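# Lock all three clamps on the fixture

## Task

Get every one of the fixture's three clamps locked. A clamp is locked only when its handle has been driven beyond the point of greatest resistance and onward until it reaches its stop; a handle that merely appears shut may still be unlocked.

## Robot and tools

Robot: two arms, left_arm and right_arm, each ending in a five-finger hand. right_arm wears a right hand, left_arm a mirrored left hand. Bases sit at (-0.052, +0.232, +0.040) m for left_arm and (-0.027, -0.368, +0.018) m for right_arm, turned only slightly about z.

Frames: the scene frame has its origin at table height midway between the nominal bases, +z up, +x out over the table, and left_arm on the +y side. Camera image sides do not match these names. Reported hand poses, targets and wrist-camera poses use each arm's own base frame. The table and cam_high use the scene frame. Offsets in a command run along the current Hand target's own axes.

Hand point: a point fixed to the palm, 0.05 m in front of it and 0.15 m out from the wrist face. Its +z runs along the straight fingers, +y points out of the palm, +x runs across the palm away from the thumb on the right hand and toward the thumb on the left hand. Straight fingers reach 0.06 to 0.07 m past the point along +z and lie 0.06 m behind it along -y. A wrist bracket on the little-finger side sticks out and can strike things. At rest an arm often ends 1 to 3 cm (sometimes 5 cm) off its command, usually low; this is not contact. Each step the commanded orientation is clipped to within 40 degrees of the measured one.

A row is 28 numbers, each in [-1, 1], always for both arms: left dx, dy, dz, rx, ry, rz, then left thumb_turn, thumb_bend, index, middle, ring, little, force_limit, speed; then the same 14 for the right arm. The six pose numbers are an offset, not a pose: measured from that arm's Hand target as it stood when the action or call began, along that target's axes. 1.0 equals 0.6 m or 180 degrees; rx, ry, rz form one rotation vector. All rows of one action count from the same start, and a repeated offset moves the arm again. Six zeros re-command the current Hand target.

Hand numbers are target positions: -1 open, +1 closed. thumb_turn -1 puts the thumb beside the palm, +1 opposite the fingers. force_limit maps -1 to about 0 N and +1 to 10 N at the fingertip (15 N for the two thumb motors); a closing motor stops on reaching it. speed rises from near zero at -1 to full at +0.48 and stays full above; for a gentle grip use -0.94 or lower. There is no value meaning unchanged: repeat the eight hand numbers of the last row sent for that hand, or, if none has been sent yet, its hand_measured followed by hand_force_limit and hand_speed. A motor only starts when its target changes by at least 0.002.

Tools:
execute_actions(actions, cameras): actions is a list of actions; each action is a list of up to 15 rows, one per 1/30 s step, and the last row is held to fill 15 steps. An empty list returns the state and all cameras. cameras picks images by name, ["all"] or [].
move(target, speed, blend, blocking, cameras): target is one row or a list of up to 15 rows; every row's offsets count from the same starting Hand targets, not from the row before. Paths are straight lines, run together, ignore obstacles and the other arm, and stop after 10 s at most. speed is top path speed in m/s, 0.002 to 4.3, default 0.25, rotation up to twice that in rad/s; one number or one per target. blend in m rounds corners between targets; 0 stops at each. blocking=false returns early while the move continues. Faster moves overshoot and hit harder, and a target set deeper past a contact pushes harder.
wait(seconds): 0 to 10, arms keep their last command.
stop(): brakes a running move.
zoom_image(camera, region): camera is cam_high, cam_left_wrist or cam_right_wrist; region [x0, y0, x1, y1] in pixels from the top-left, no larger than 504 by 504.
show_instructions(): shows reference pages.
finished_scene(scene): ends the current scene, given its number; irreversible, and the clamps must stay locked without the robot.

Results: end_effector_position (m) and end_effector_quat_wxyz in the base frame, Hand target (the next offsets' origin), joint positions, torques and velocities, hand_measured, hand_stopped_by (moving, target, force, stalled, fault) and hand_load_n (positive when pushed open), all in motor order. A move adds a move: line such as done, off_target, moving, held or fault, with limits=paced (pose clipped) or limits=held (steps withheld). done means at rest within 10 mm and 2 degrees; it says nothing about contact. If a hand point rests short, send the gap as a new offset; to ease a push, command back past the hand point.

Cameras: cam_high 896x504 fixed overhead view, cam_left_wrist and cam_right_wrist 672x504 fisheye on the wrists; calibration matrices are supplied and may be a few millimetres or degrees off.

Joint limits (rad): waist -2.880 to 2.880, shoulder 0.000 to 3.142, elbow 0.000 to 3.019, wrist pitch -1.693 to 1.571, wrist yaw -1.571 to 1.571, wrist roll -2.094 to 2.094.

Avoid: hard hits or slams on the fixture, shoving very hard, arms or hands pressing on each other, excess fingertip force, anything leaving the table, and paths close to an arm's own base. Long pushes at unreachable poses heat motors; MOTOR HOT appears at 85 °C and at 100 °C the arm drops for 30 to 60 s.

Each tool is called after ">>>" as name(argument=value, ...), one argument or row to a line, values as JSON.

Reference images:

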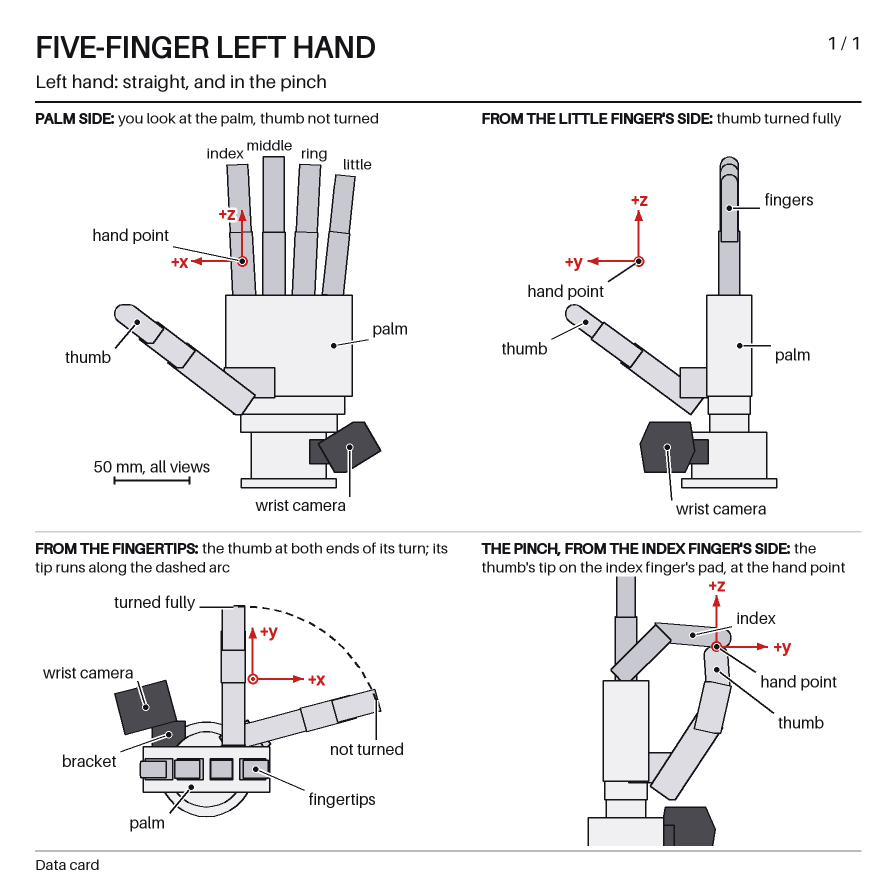

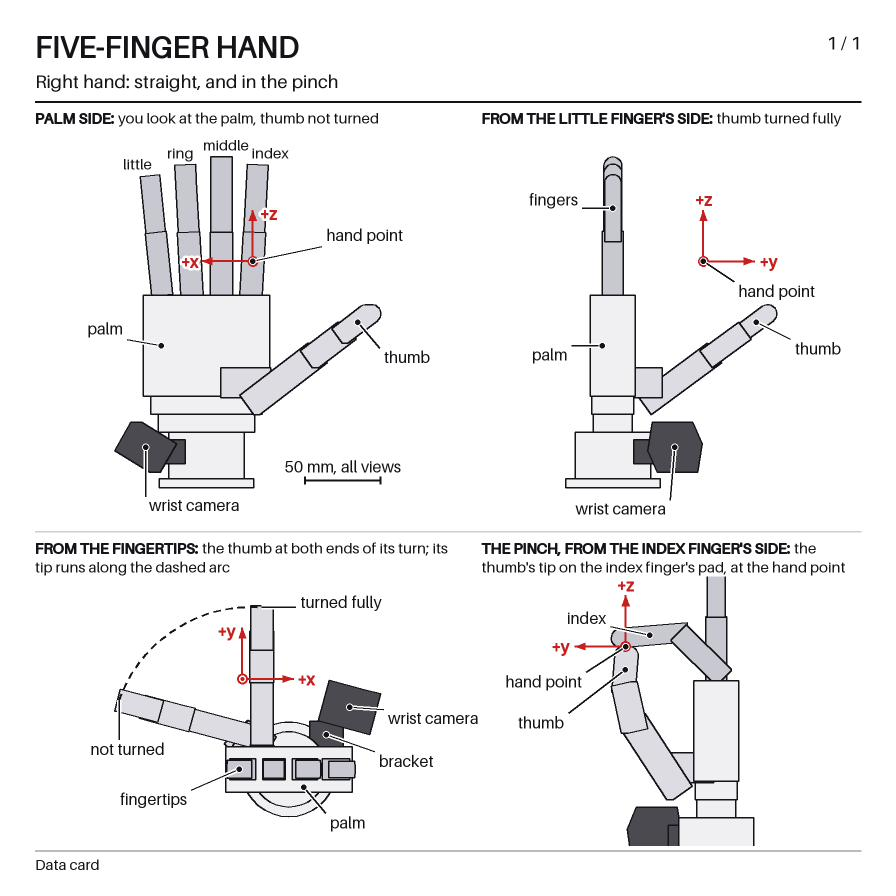

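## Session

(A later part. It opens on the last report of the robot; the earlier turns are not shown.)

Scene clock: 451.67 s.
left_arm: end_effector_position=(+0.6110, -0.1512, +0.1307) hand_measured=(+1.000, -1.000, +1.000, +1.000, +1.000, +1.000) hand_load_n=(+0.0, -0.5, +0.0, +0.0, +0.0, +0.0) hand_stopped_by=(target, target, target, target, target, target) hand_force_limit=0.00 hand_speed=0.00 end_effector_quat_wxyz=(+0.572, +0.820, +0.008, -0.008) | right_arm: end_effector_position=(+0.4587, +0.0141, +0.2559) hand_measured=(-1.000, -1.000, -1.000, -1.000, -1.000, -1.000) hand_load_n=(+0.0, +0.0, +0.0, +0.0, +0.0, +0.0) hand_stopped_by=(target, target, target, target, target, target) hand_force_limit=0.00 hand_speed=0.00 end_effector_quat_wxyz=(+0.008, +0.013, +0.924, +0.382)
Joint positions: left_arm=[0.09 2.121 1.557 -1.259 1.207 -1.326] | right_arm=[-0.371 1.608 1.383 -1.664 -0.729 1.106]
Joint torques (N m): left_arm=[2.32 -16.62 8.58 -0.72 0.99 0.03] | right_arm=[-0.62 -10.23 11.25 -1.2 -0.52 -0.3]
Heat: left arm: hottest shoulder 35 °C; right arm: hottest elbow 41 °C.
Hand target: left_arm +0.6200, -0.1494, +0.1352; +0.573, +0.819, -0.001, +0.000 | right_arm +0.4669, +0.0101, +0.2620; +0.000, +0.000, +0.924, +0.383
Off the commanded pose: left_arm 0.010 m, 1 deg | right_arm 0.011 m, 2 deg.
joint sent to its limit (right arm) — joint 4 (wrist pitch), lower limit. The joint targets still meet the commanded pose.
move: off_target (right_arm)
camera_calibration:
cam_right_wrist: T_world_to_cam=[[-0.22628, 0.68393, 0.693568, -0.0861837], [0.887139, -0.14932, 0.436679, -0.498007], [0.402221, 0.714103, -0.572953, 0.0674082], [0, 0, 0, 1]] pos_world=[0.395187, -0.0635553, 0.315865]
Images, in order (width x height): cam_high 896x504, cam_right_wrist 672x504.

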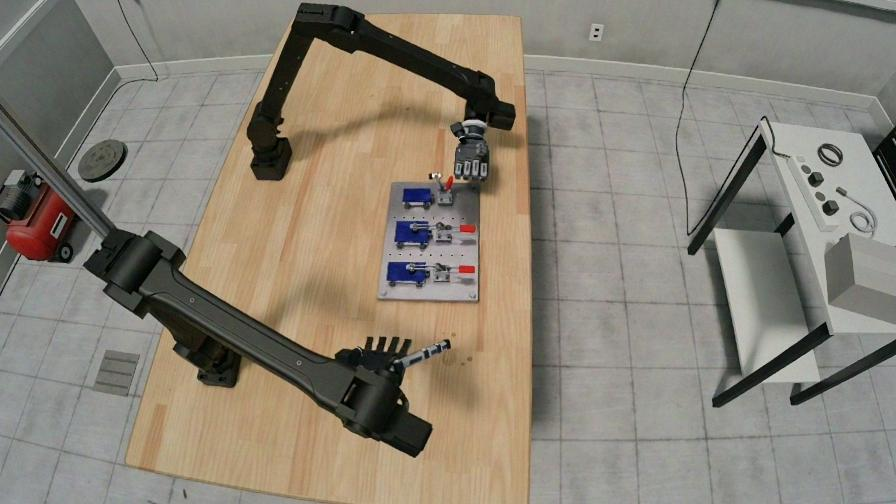

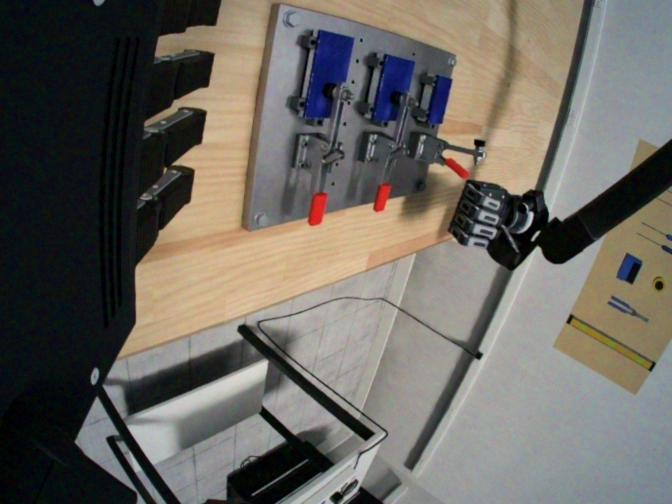

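>>> move(
  target=[
    [-0.0583,-0.0078,0.0029,0,0,0,1,-1,1,1,1,1,0,0,0,0,0,0,0,0,-1,-1,-1,-1,-1,-1,0,0],
    [-0.12,-0.0157,0.0057,0,0,0,1,-1,1,1,1,1,0,0,0,0,0,0,0,0,-1,-1,-1,-1,-1,-1,0,0],
    [-0.1617,-0.0423,0.0154,0,0,0,1,-1,1,1,1,1,0,0,0,0,0,0,0,0,-1,-1,-1,-1,-1,-1,0,0],
  ],
  speed=0.06,
  blend=[0.005,0.005,0],
  cameras=["cam_right_wrist","cam_high"],
)

>>> zoom_image(
  camera="cam_right_wrist",
  region=[350, 80, 550, 280],
)

>>> zoom_image(
  camera="cam_high",
  region=[400, 120, 500, 220],
)

Scene clock: 469.30 s.
left_arm: end_effector_position=(+0.5230, -0.1539, +0.1030) hand_measured=(+1.000, -1.000, +1.000, +1.000, +1.000, +1.000) hand_load_n=(+0.0, +0.0, +0.0, +0.0, +0.0, +0.0) hand_stopped_by=(target, target, target, target, target, target) hand_force_limit=0.00 hand_speed=0.00 end_effector_quat_wxyz=(+0.575, +0.818, +0.007, -0.014) | right_arm: end_effector_position=(+0.4587, +0.0141, +0.2559) hand_measured=(-1.000, -1.000, -1.000, -1.000, -1.000, -1.000) hand_load_n=(+0.0, +0.0, +0.0, +0.0, +0.0, +0.0) hand_stopped_by=(target, target, target, target, target, target) hand_force_limit=0.00 hand_speed=0.00 end_effector_quat_wxyz=(+0.008, +0.013, +0.924, +0.382)
Joint positions: left_arm=[0.101 2 1.241 -1.122 1.206 -1.273] | right_arm=[-0.371 1.608 1.383 -1.664 -0.729 1.106]
Joint torques (N m): left_arm=[2.32 -16.56 4.44 0.13 0.82 -0.02] | right_arm=[-0.73 -10.29 11.37 -1.21 -0.5 -0.3]
Heat: left arm: hottest shoulder 35 °C; right arm: hottest elbow 41 °C.
Hand target: left_arm +0.5230, -0.1494, +0.1081; +0.573, +0.819, -0.001, +0.000 | right_arm +0.4669, +0.0101, +0.2620; +0.000, +0.000, +0.924, +0.383
Off the commanded pose: left_arm 0.007 m, 2 deg | right_arm 0.011 m, 2 deg.
joint sent to its limit (right arm) — joint 4 (wrist pitch), lower limit. The joint targets still meet the commanded pose.
move: off_target (right_arm)
camera_calibration:
cam_right_wrist: T_world_to_cam=[[-0.22628, 0.68393, 0.693568, -0.0861837], [0.887139, -0.14932, 0.436679, -0.498007], [0.402221, 0.714103, -0.572953, 0.0674082], [0, 0, 0, 1]] pos_world=[0.395187, -0.0635553, 0.315865]
Images, in order (width x height): cam_high 896x504, cam_right_wrist 672x504.

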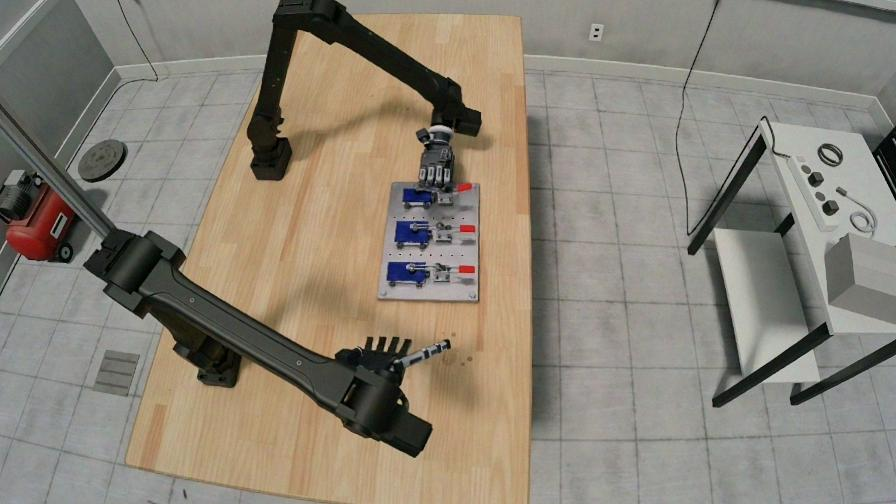

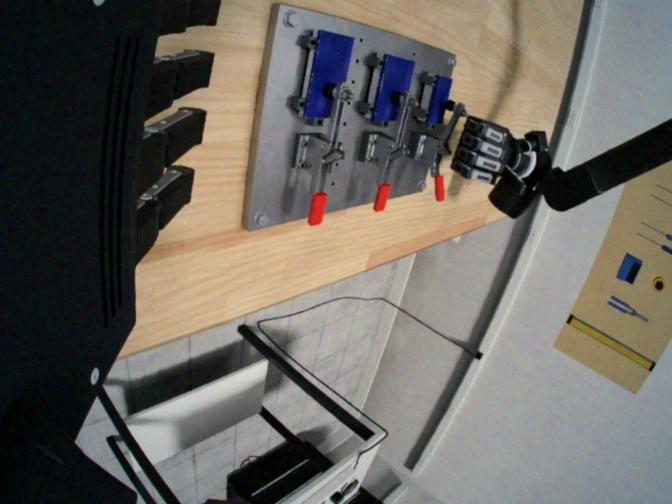

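Scaled by 2.520 from the camera's 672x504 image, which has a finer 960x720 frame.

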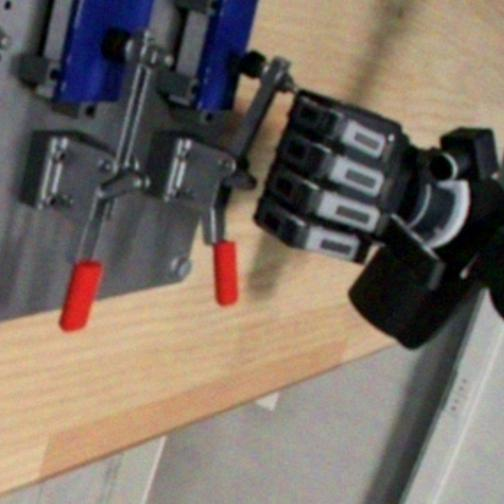

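Scaled by 5.040 from the camera's 896x504 image, which has a finer 1280x720 frame.

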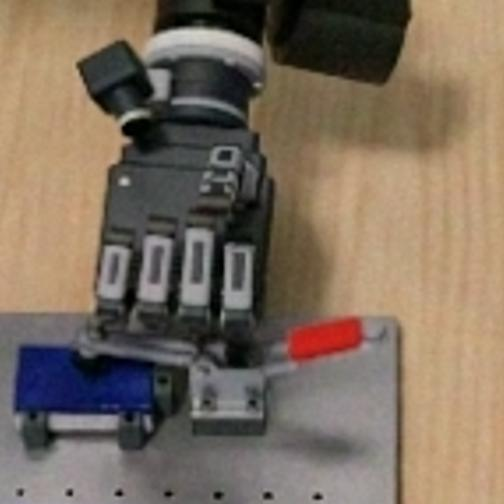

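>>> move(
  target=[
    [0,0.0783,-0.0285,0,0,0,1,-1,1,1,1,1,0,0,0,0,0,0,0,0,-1,-1,-1,-1,-1,-1,0,0],
    [0.1617,0.0803,-0.023,0,0,0,1,-1,1,1,1,1,0,0,0,0,0,0,0,0,-1,-1,-1,-1,-1,-1,0,0],
    [0.1617,-0.0418,0.0215,0,0,0,1,-1,1,1,1,1,0,0,0,0,0,0,0,0,-1,-1,-1,-1,-1,-1,0,0],
  ],
  speed=[0.12,0.12,0.06],
  blend=[0.01,0.01,0],
  cameras=["cam_right_wrist","cam_high"],
)

>>> zoom_image(
  camera="cam_right_wrist",
  region=[350, 80, 550, 280],
)

>>> zoom_image(
  camera="cam_high",
  region=[400, 120, 500, 220],
)

Scene clock: 478.97 s.
left_arm: end_effector_position=(+0.6199, -0.1447, +0.0919) hand_measured=(+1.000, -1.000, +1.000, +1.000, +1.000, +1.000) hand_load_n=(-0.5, +0.0, +0.0, +0.0, +0.0, +0.0) hand_stopped_by=(target, target, target, target, target, target) hand_force_limit=0.00 hand_speed=0.00 end_effector_quat_wxyz=(+0.575, +0.818, -0.001, +0.010) | right_arm: end_effector_position=(+0.4587, +0.0141, +0.2559) hand_measured=(-1.000, -1.000, -1.000, -1.000, -1.000, -1.000) hand_load_n=(+0.0, +0.0, +0.0, +0.0, +0.0, +0.0) hand_stopped_by=(target, target, target, target, target, target) hand_force_limit=0.00 hand_speed=0.00 end_effector_quat_wxyz=(+0.008, +0.013, +0.924, +0.382)
Joint positions: left_arm=[0.099 2.195 1.564 -1.168 1.215 -1.309] | right_arm=[-0.371 1.608 1.383 -1.664 -0.729 1.106]
Joint torques (N m): left_arm=[0.5 -16.56 5.93 0.39 0.73 -0.33] | right_arm=[-0.44 -9.93 11.37 -1.21 -0.49 -0.3]
Heat: left arm: hottest shoulder 35 °C; right arm: hottest elbow 41 °C.
Hand target: left_arm +0.6201, -0.1530, +0.0802; +0.573, +0.820, -0.001, +0.000 | right_arm +0.4669, +0.0101, +0.2620; +0.000, +0.000, +0.924, +0.383
Off the commanded pose: left_arm 0.014 m, 1 deg | right_arm 0.011 m, 2 deg.
joint sent to its limit (right arm) — joint 4 (wrist pitch), lower limit. The joint targets still meet the commanded pose.
move: off_target (left_arm, right_arm)
camera_calibration:
cam_right_wrist: T_world_to_cam=[[-0.22628, 0.68393, 0.693568, -0.0861837], [0.887139, -0.14932, 0.436679, -0.498007], [0.402221, 0.714103, -0.572953, 0.0674082], [0, 0, 0, 1]] pos_world=[0.395187, -0.0635553, 0.315865]
Images, in order (width x height): cam_high 896x504, cam_right_wrist 672x504.

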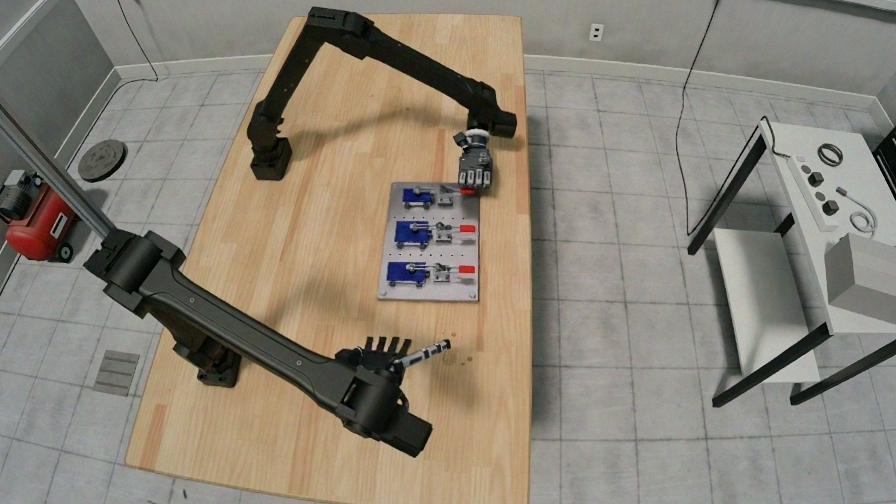

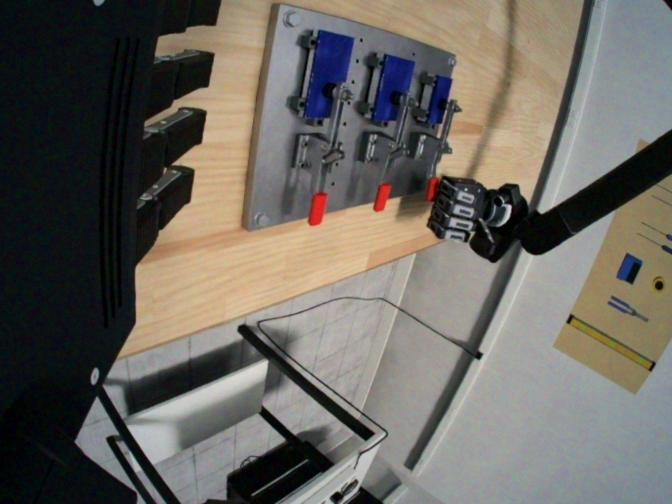

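Scaled by 2.520 from the camera's 672x504 image, which has a finer 960x720 frame.

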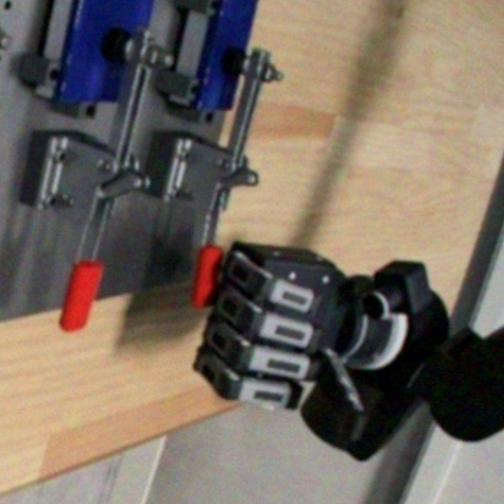

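Scaled by 5.040 from the camera's 896x504 image, which has a finer 1280x720 frame.

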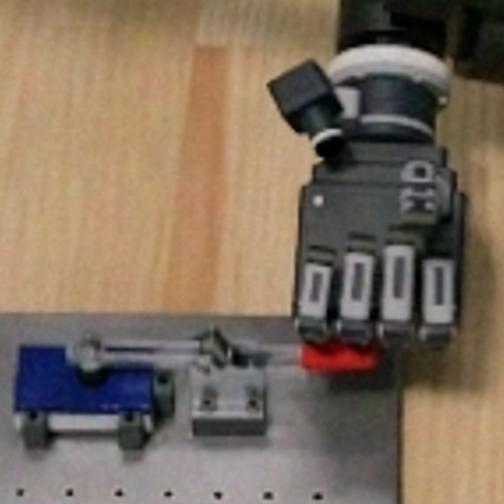

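>>> move(
  target=[
    [0,0.047,-0.0171,0,0,0,1,-1,1,1,1,1,0,0,0,0,0,0,0,0,-1,-1,-1,-1,-1,-1,0,0],
    [0,0.0607,0.0205,0,0,0,1,-1,1,1,1,1,0,0,0,0,0,0,0,0,-1,-1,-1,-1,-1,-1,0,0],
  ],
  speed=[0.1,0.1],
  blend=[0.005,0],
  cameras=["cam_high"],
)

>>> zoom_image(
  camera="cam_high",
  region=[400, 120, 500, 220],
)

Scene clock: 490.40 s.
left_arm: end_effector_position=(+0.6186, -0.1757, +0.1041) hand_measured=(+1.000, -1.000, +1.000, +1.000, +1.000, +1.000) hand_load_n=(+0.0, +0.0, +0.0, +0.0, +0.0, +0.0) hand_stopped_by=(target, target, target, target, target, target) hand_force_limit=0.00 hand_speed=0.00 end_effector_quat_wxyz=(+0.573, +0.819, +0.000, -0.004) | right_arm: end_effector_position=(+0.4587, +0.0141, +0.2559) hand_measured=(-1.000, -1.000, -1.000, -1.000, -1.000, -1.000) hand_load_n=(+0.0, +0.0, +0.0, +0.0, +0.0, +0.0) hand_stopped_by=(target, target, target, target, target, target) hand_force_limit=0.00 hand_speed=0.00 end_effector_quat_wxyz=(+0.008, +0.013, +0.924, +0.382)
Joint positions: left_arm=[0.048 2.159 1.544 -1.104 1.217 -1.42] | right_arm=[-0.371 1.608 1.383 -1.664 -0.729 1.106]
Joint torques (N m): left_arm=[1.61 -19.31 5.6 0.51 1.02 -0.34] | right_arm=[-0.26 -10.05 11.29 -1.22 -0.51 -0.3]
Heat: left arm: hottest shoulder 36 °C; right arm: hottest elbow 41 °C.
Hand target: left_arm +0.6200, -0.1769, +0.1101; +0.573, +0.819, -0.001, +0.000 | right_arm +0.4669, +0.0101, +0.2620; +0.000, +0.000, +0.924, +0.383
Off the commanded pose: left_arm 0.006 m, 0 deg | right_arm 0.011 m, 2 deg.
joint sent to its limit (right arm) — joint 4 (wrist pitch), lower limit. The joint targets still meet the commanded pose.
move: off_target (right_arm)
Images, in order (width x height): cam_high 896x504.

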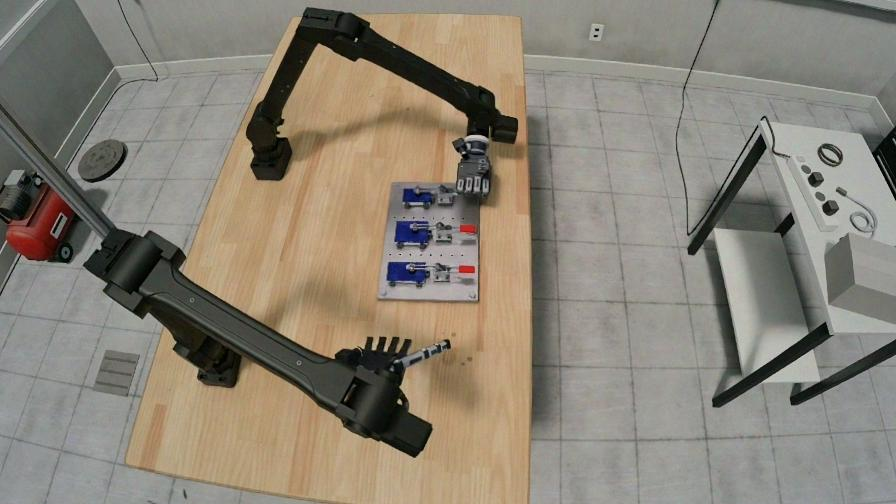

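Scaled by 5.040 from the camera's 896x504 image, which has a finer 1280x720 frame.

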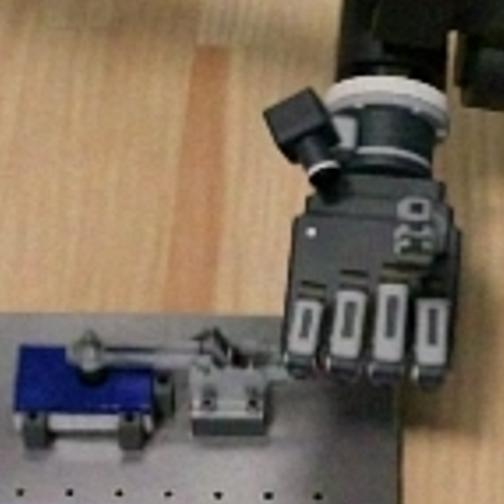

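>>> move(
  target=[
    [0,-0.141,0.0513,0,0,0,1,-1,1,1,1,1,0,0,0,0,0,0,0,0,-1,-1,-1,-1,-1,-1,0,0],
  ],
  speed=0.06,
  cameras=["cam_high","cam_right_wrist"],
)

>>> zoom_image(
  camera="cam_high",
  region=[400, 120, 500, 220],
)

>>> zoom_image(
  camera="cam_right_wrist",
  region=[350, 80, 550, 280],
)

Scene clock: 496.03 s.
left_arm: end_effector_position=(+0.6255, -0.1761, +0.0891) hand_measured=(+1.000, -1.000, +1.000, +1.000, +1.000, +1.000) hand_load_n=(+0.0, +0.0, +0.0, +0.0, +0.0, +0.0) hand_stopped_by=(target, target, target, target, target, target) hand_force_limit=0.00 hand_speed=0.00 end_effector_quat_wxyz=(+0.589, +0.808, -0.017, +0.026) | right_arm: end_effector_position=(+0.4587, +0.0141, +0.2559) hand_measured=(-1.000, -1.000, -1.000, -1.000, -1.000, -1.000) hand_load_n=(+0.0, +0.0, +0.0, +0.0, +0.0, +0.0) hand_stopped_by=(target, target, target, target, target, target) hand_force_limit=0.00 hand_speed=0.00 end_effector_quat_wxyz=(+0.008, +0.013, +0.924, +0.382)
Joint positions: left_arm=[0.046 2.196 1.534 -0.979 1.259 -1.431] | right_arm=[-0.371 1.608 1.383 -1.664 -0.729 1.106]
Joint torques (N m): left_arm=[2.02 -11.05 4.14 1.62 -0.99 -0.09] | right_arm=[-0.73 -10.11 11.32 -1.16 -0.49 -0.3]
Heat: left arm: hottest shoulder 36 °C; right arm: hottest elbow 41 °C.
Hand target: left_arm +0.6200, -0.1769, +0.0201; +0.573, +0.819, -0.001, +0.000 | right_arm +0.4669, +0.0101, +0.2620; +0.000, +0.000, +0.924, +0.383
Off the commanded pose: left_arm 0.069 m, 4 deg | right_arm 0.011 m, 2 deg.
joint sent to its limit (right arm) — joint 4 (wrist pitch), lower limit. The joint targets still meet the commanded pose.
move: off_target (left_arm, right_arm)
camera_calibration:
cam_right_wrist: T_world_to_cam=[[-0.22628, 0.68393, 0.693568, -0.0861837], [0.887139, -0.14932, 0.436679, -0.498007], [0.402221, 0.714103, -0.572953, 0.0674082], [0, 0, 0, 1]] pos_world=[0.395187, -0.0635553, 0.315865]
Images, in order (width x height): cam_high 896x504, cam_right_wrist 672x504.

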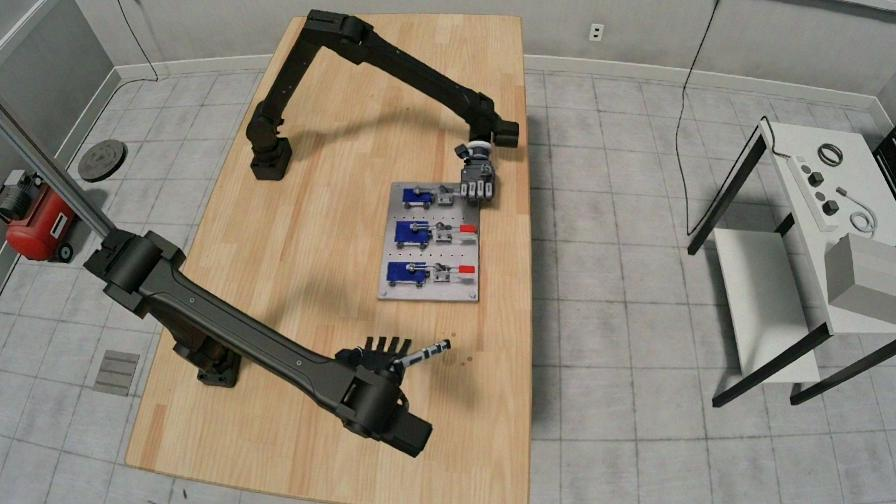

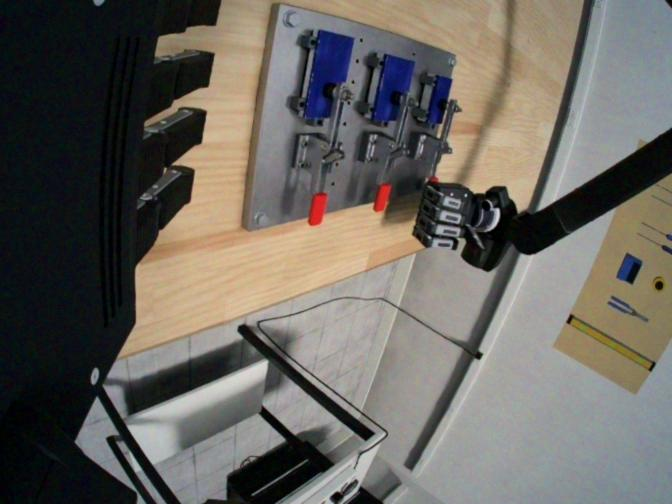

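Scaled by 5.040 from the camera's 896x504 image, which has a finer 1280x720 frame.

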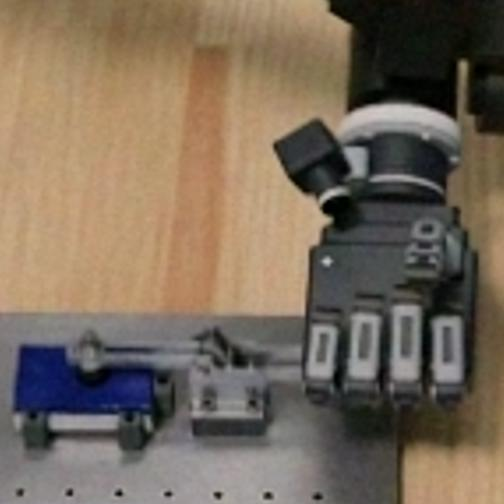

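Scaled by 2.520 from the camera's 672x504 image, which has a finer 960x720 frame.

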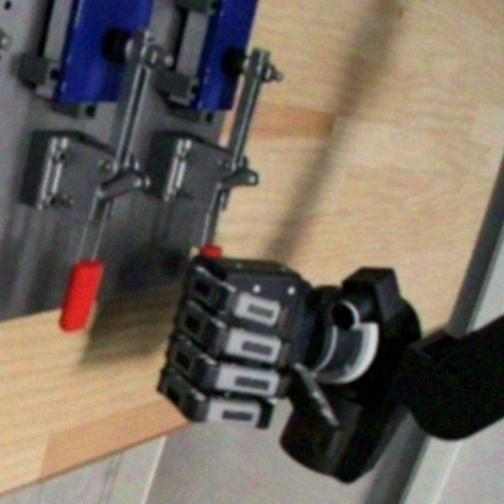

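>>> move(
  target=[
    [-0.02,-0.1567,0.057,0,0,0,1,-1,1,1,1,1,0,0,0,0,0,0,0,0,-1,-1,-1,-1,-1,-1,0,0],
  ],
  speed=0.08,
  cameras=["cam_high","cam_right_wrist"],
)

>>> zoom_image(
  camera="cam_right_wrist",
  region=[350, 80, 550, 280],
)

Scene clock: 500.50 s.
left_arm: end_effector_position=(+0.6289, -0.1749, +0.0797) hand_measured=(+1.000, -1.000, +1.000, +1.000, +1.000, +1.000) hand_load_n=(+0.0, +0.0, +0.0, +0.0, +0.0, +0.0) hand_stopped_by=(target, target, target, target, target, target) hand_force_limit=0.00 hand_speed=0.00 end_effector_quat_wxyz=(+0.615, +0.788, -0.009, +0.038) | right_arm: end_effector_position=(+0.4587, +0.0141, +0.2559) hand_measured=(-1.000, -1.000, -1.000, -1.000, -1.000, -1.000) hand_load_n=(+0.0, +0.0, +0.0, +0.0, +0.0, +0.0) hand_stopped_by=(target, target, target, target, target, target) hand_force_limit=0.00 hand_speed=0.00 end_effector_quat_wxyz=(+0.008, +0.013, +0.924, +0.382)
Joint positions: left_arm=[0.046 2.218 1.499 -0.835 1.327 -1.514] | right_arm=[-0.371 1.608 1.383 -1.664 -0.729 1.106]
Joint torques (N m): left_arm=[1.96 -2.02 1.61 2.52 -4 0.97] | right_arm=[-0.21 -10.05 11.26 -1.28 -0.52 -0.3]
Heat: left arm: hottest shoulder 36 °C; right arm: hottest elbow 41 °C.
Hand target: left_arm +0.6083, -0.1768, -0.0798; +0.573, +0.819, -0.001, +0.000 | right_arm +0.4669, +0.0101, +0.2620; +0.000, +0.000, +0.924, +0.383
Off the commanded pose: left_arm 0.161 m, 8 deg | right_arm 0.011 m, 2 deg.
joint sent to its limit (right arm) — joint 4 (wrist pitch), lower limit. The joint targets still meet the commanded pose.
move: off_target (left_arm, right_arm)
camera_calibration:
cam_right_wrist: T_world_to_cam=[[-0.22628, 0.68393, 0.693568, -0.0861837], [0.887139, -0.14932, 0.436679, -0.498007], [0.402221, 0.714103, -0.572953, 0.0674082], [0, 0, 0, 1]] pos_world=[0.395187, -0.0635553, 0.315865]
Images, in order (width x height): cam_high 896x504, cam_right_wrist 672x504.

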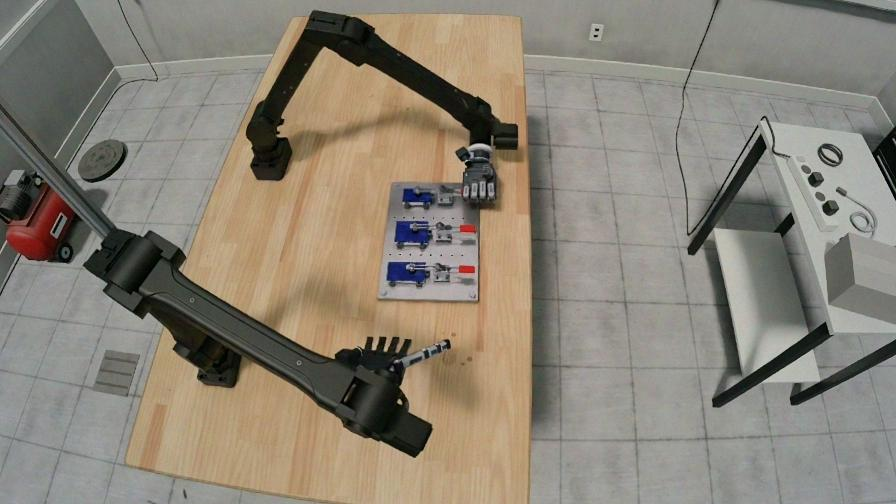

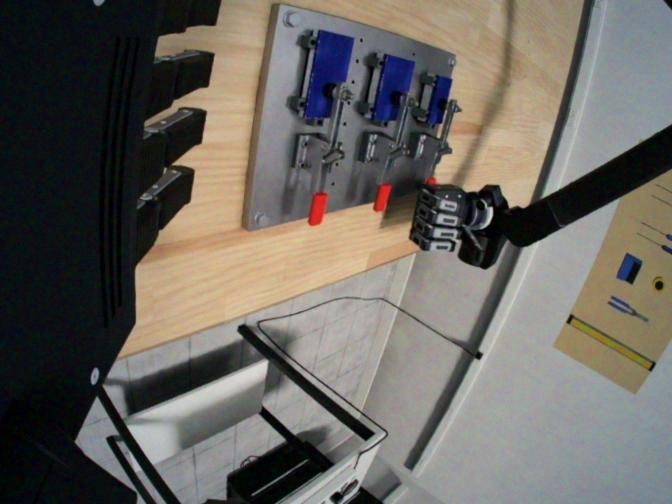

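Scaled by 2.520 from the camera's 672x504 image, which has a finer 960x720 frame.

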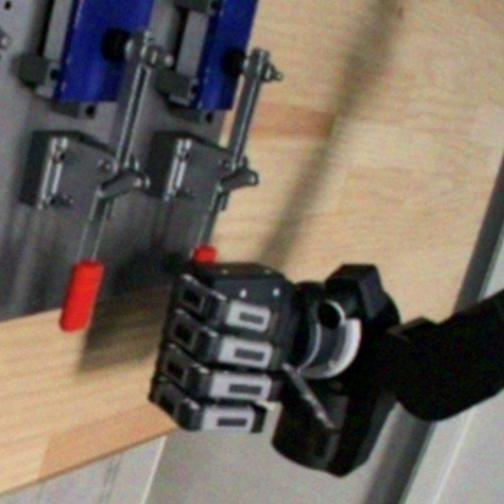

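>>> move(
  target=[
    [0.02,0.3133,-0.114,0,0,0,1,-1,1,1,1,1,0,0,0,0,0,0,0,0,-1,-1,-1,-1,-1,-1,0,0],
    [0.02,0.4,-0.014,0,0,0,1,-1,1,1,1,1,0,0,0,0,0,0,0,0,-1,-1,-1,-1,-1,-1,0,0],
  ],
  speed=0.12,
  cameras=["cam_high","cam_right_wrist"],
)

>>> zoom_image(
  camera="cam_right_wrist",
  region=[250, 80, 500, 280],
)

>>> zoom_image(
  camera="cam_high",
  region=[370, 160, 500, 310],
)

Scene clock: 507.50 s.
left_arm: end_effector_position=(+0.6187, -0.2502, +0.1401) hand_measured=(+1.000, -1.000, +1.000, +1.000, +1.000, +1.000) hand_load_n=(+0.0, +0.0, +0.0, +0.0, +0.0, +0.0) hand_stopped_by=(target, target, target, target, target, target) hand_force_limit=0.00 hand_speed=0.00 end_effector_quat_wxyz=(+0.573, +0.819, +0.001, -0.007) | right_arm: end_effector_position=(+0.4587, +0.0141, +0.2559) hand_measured=(-1.000, -1.000, -1.000, -1.000, -1.000, -1.000) hand_load_n=(+0.0, +0.0, +0.0, +0.0, +0.0, +0.0) hand_stopped_by=(target, target, target, target, target, target) hand_force_limit=0.00 hand_speed=0.00 end_effector_quat_wxyz=(+0.008, +0.013, +0.924, +0.382)
Joint positions: left_arm=[-0.079 2.056 1.473 -0.802 1.214 -1.782] | right_arm=[-0.371 1.608 1.383 -1.664 -0.729 1.106]
Joint torques (N m): left_arm=[1.32 -19.02 6.11 1.1 0.82 -0.31] | right_arm=[-0.56 -10.11 11.32 -1.25 -0.51 -0.3]
Motor temperatures (°C): left_arm=[31 36 34 29 32 24] | right_arm=[28 30 41 26 27 27]
Heat: left arm: hottest shoulder 36 °C; right arm: hottest elbow 41 °C.
Hand target: left_arm +0.6199, -0.2511, +0.1485; +0.573, +0.819, -0.001, +0.000 | right_arm +0.4669, +0.0101, +0.2620; +0.000, +0.000, +0.924, +0.383
Off the commanded pose: left_arm 0.009 m, 1 deg | right_arm 0.011 m, 2 deg.
joint sent to its limit (right arm) — joint 4 (wrist pitch), lower limit. The joint targets still meet the commanded pose.
move: off_target (right_arm)
camera_calibration:
cam_right_wrist: T_world_to_cam=[[-0.22628, 0.68393, 0.693568, -0.0861837], [0.887139, -0.14932, 0.436679, -0.498007], [0.402221, 0.714103, -0.572953, 0.0674082], [0, 0, 0, 1]] pos_world=[0.395187, -0.0635553, 0.315865]
Images, in order (width x height): cam_high 896x504, cam_right_wrist 672x504.

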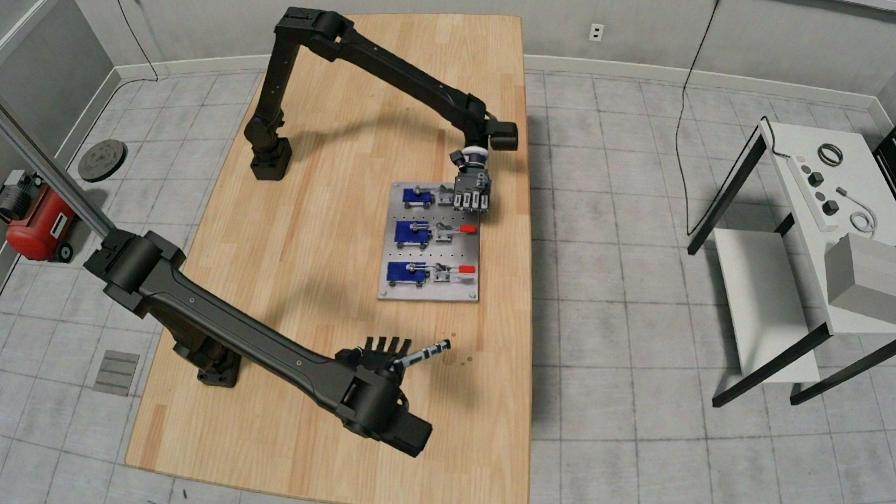

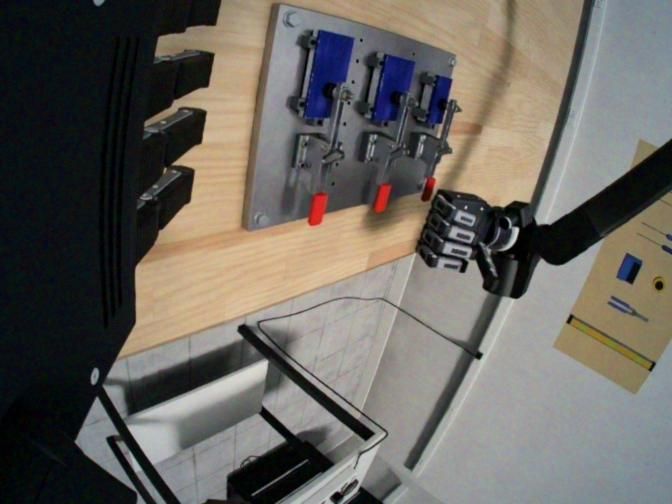

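Scaled by 2.016 from the camera's 672x504 image, which has a finer 960x720 frame.

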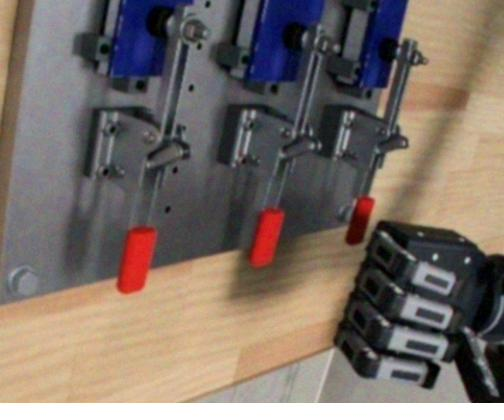

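Scaled by 3.360 from the camera's 896x504 image, which has a finer 1280x720 frame.

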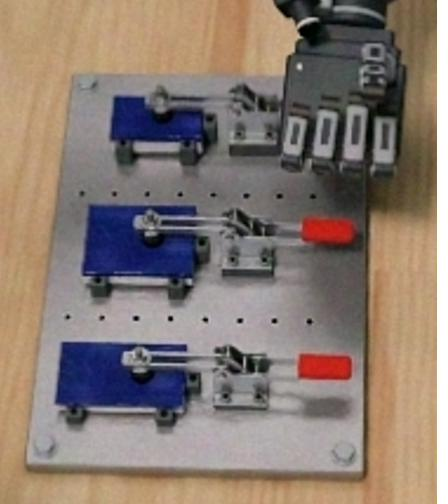

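>>> finished_scene(
  scene=1,
)

The scene is finished: the task was done.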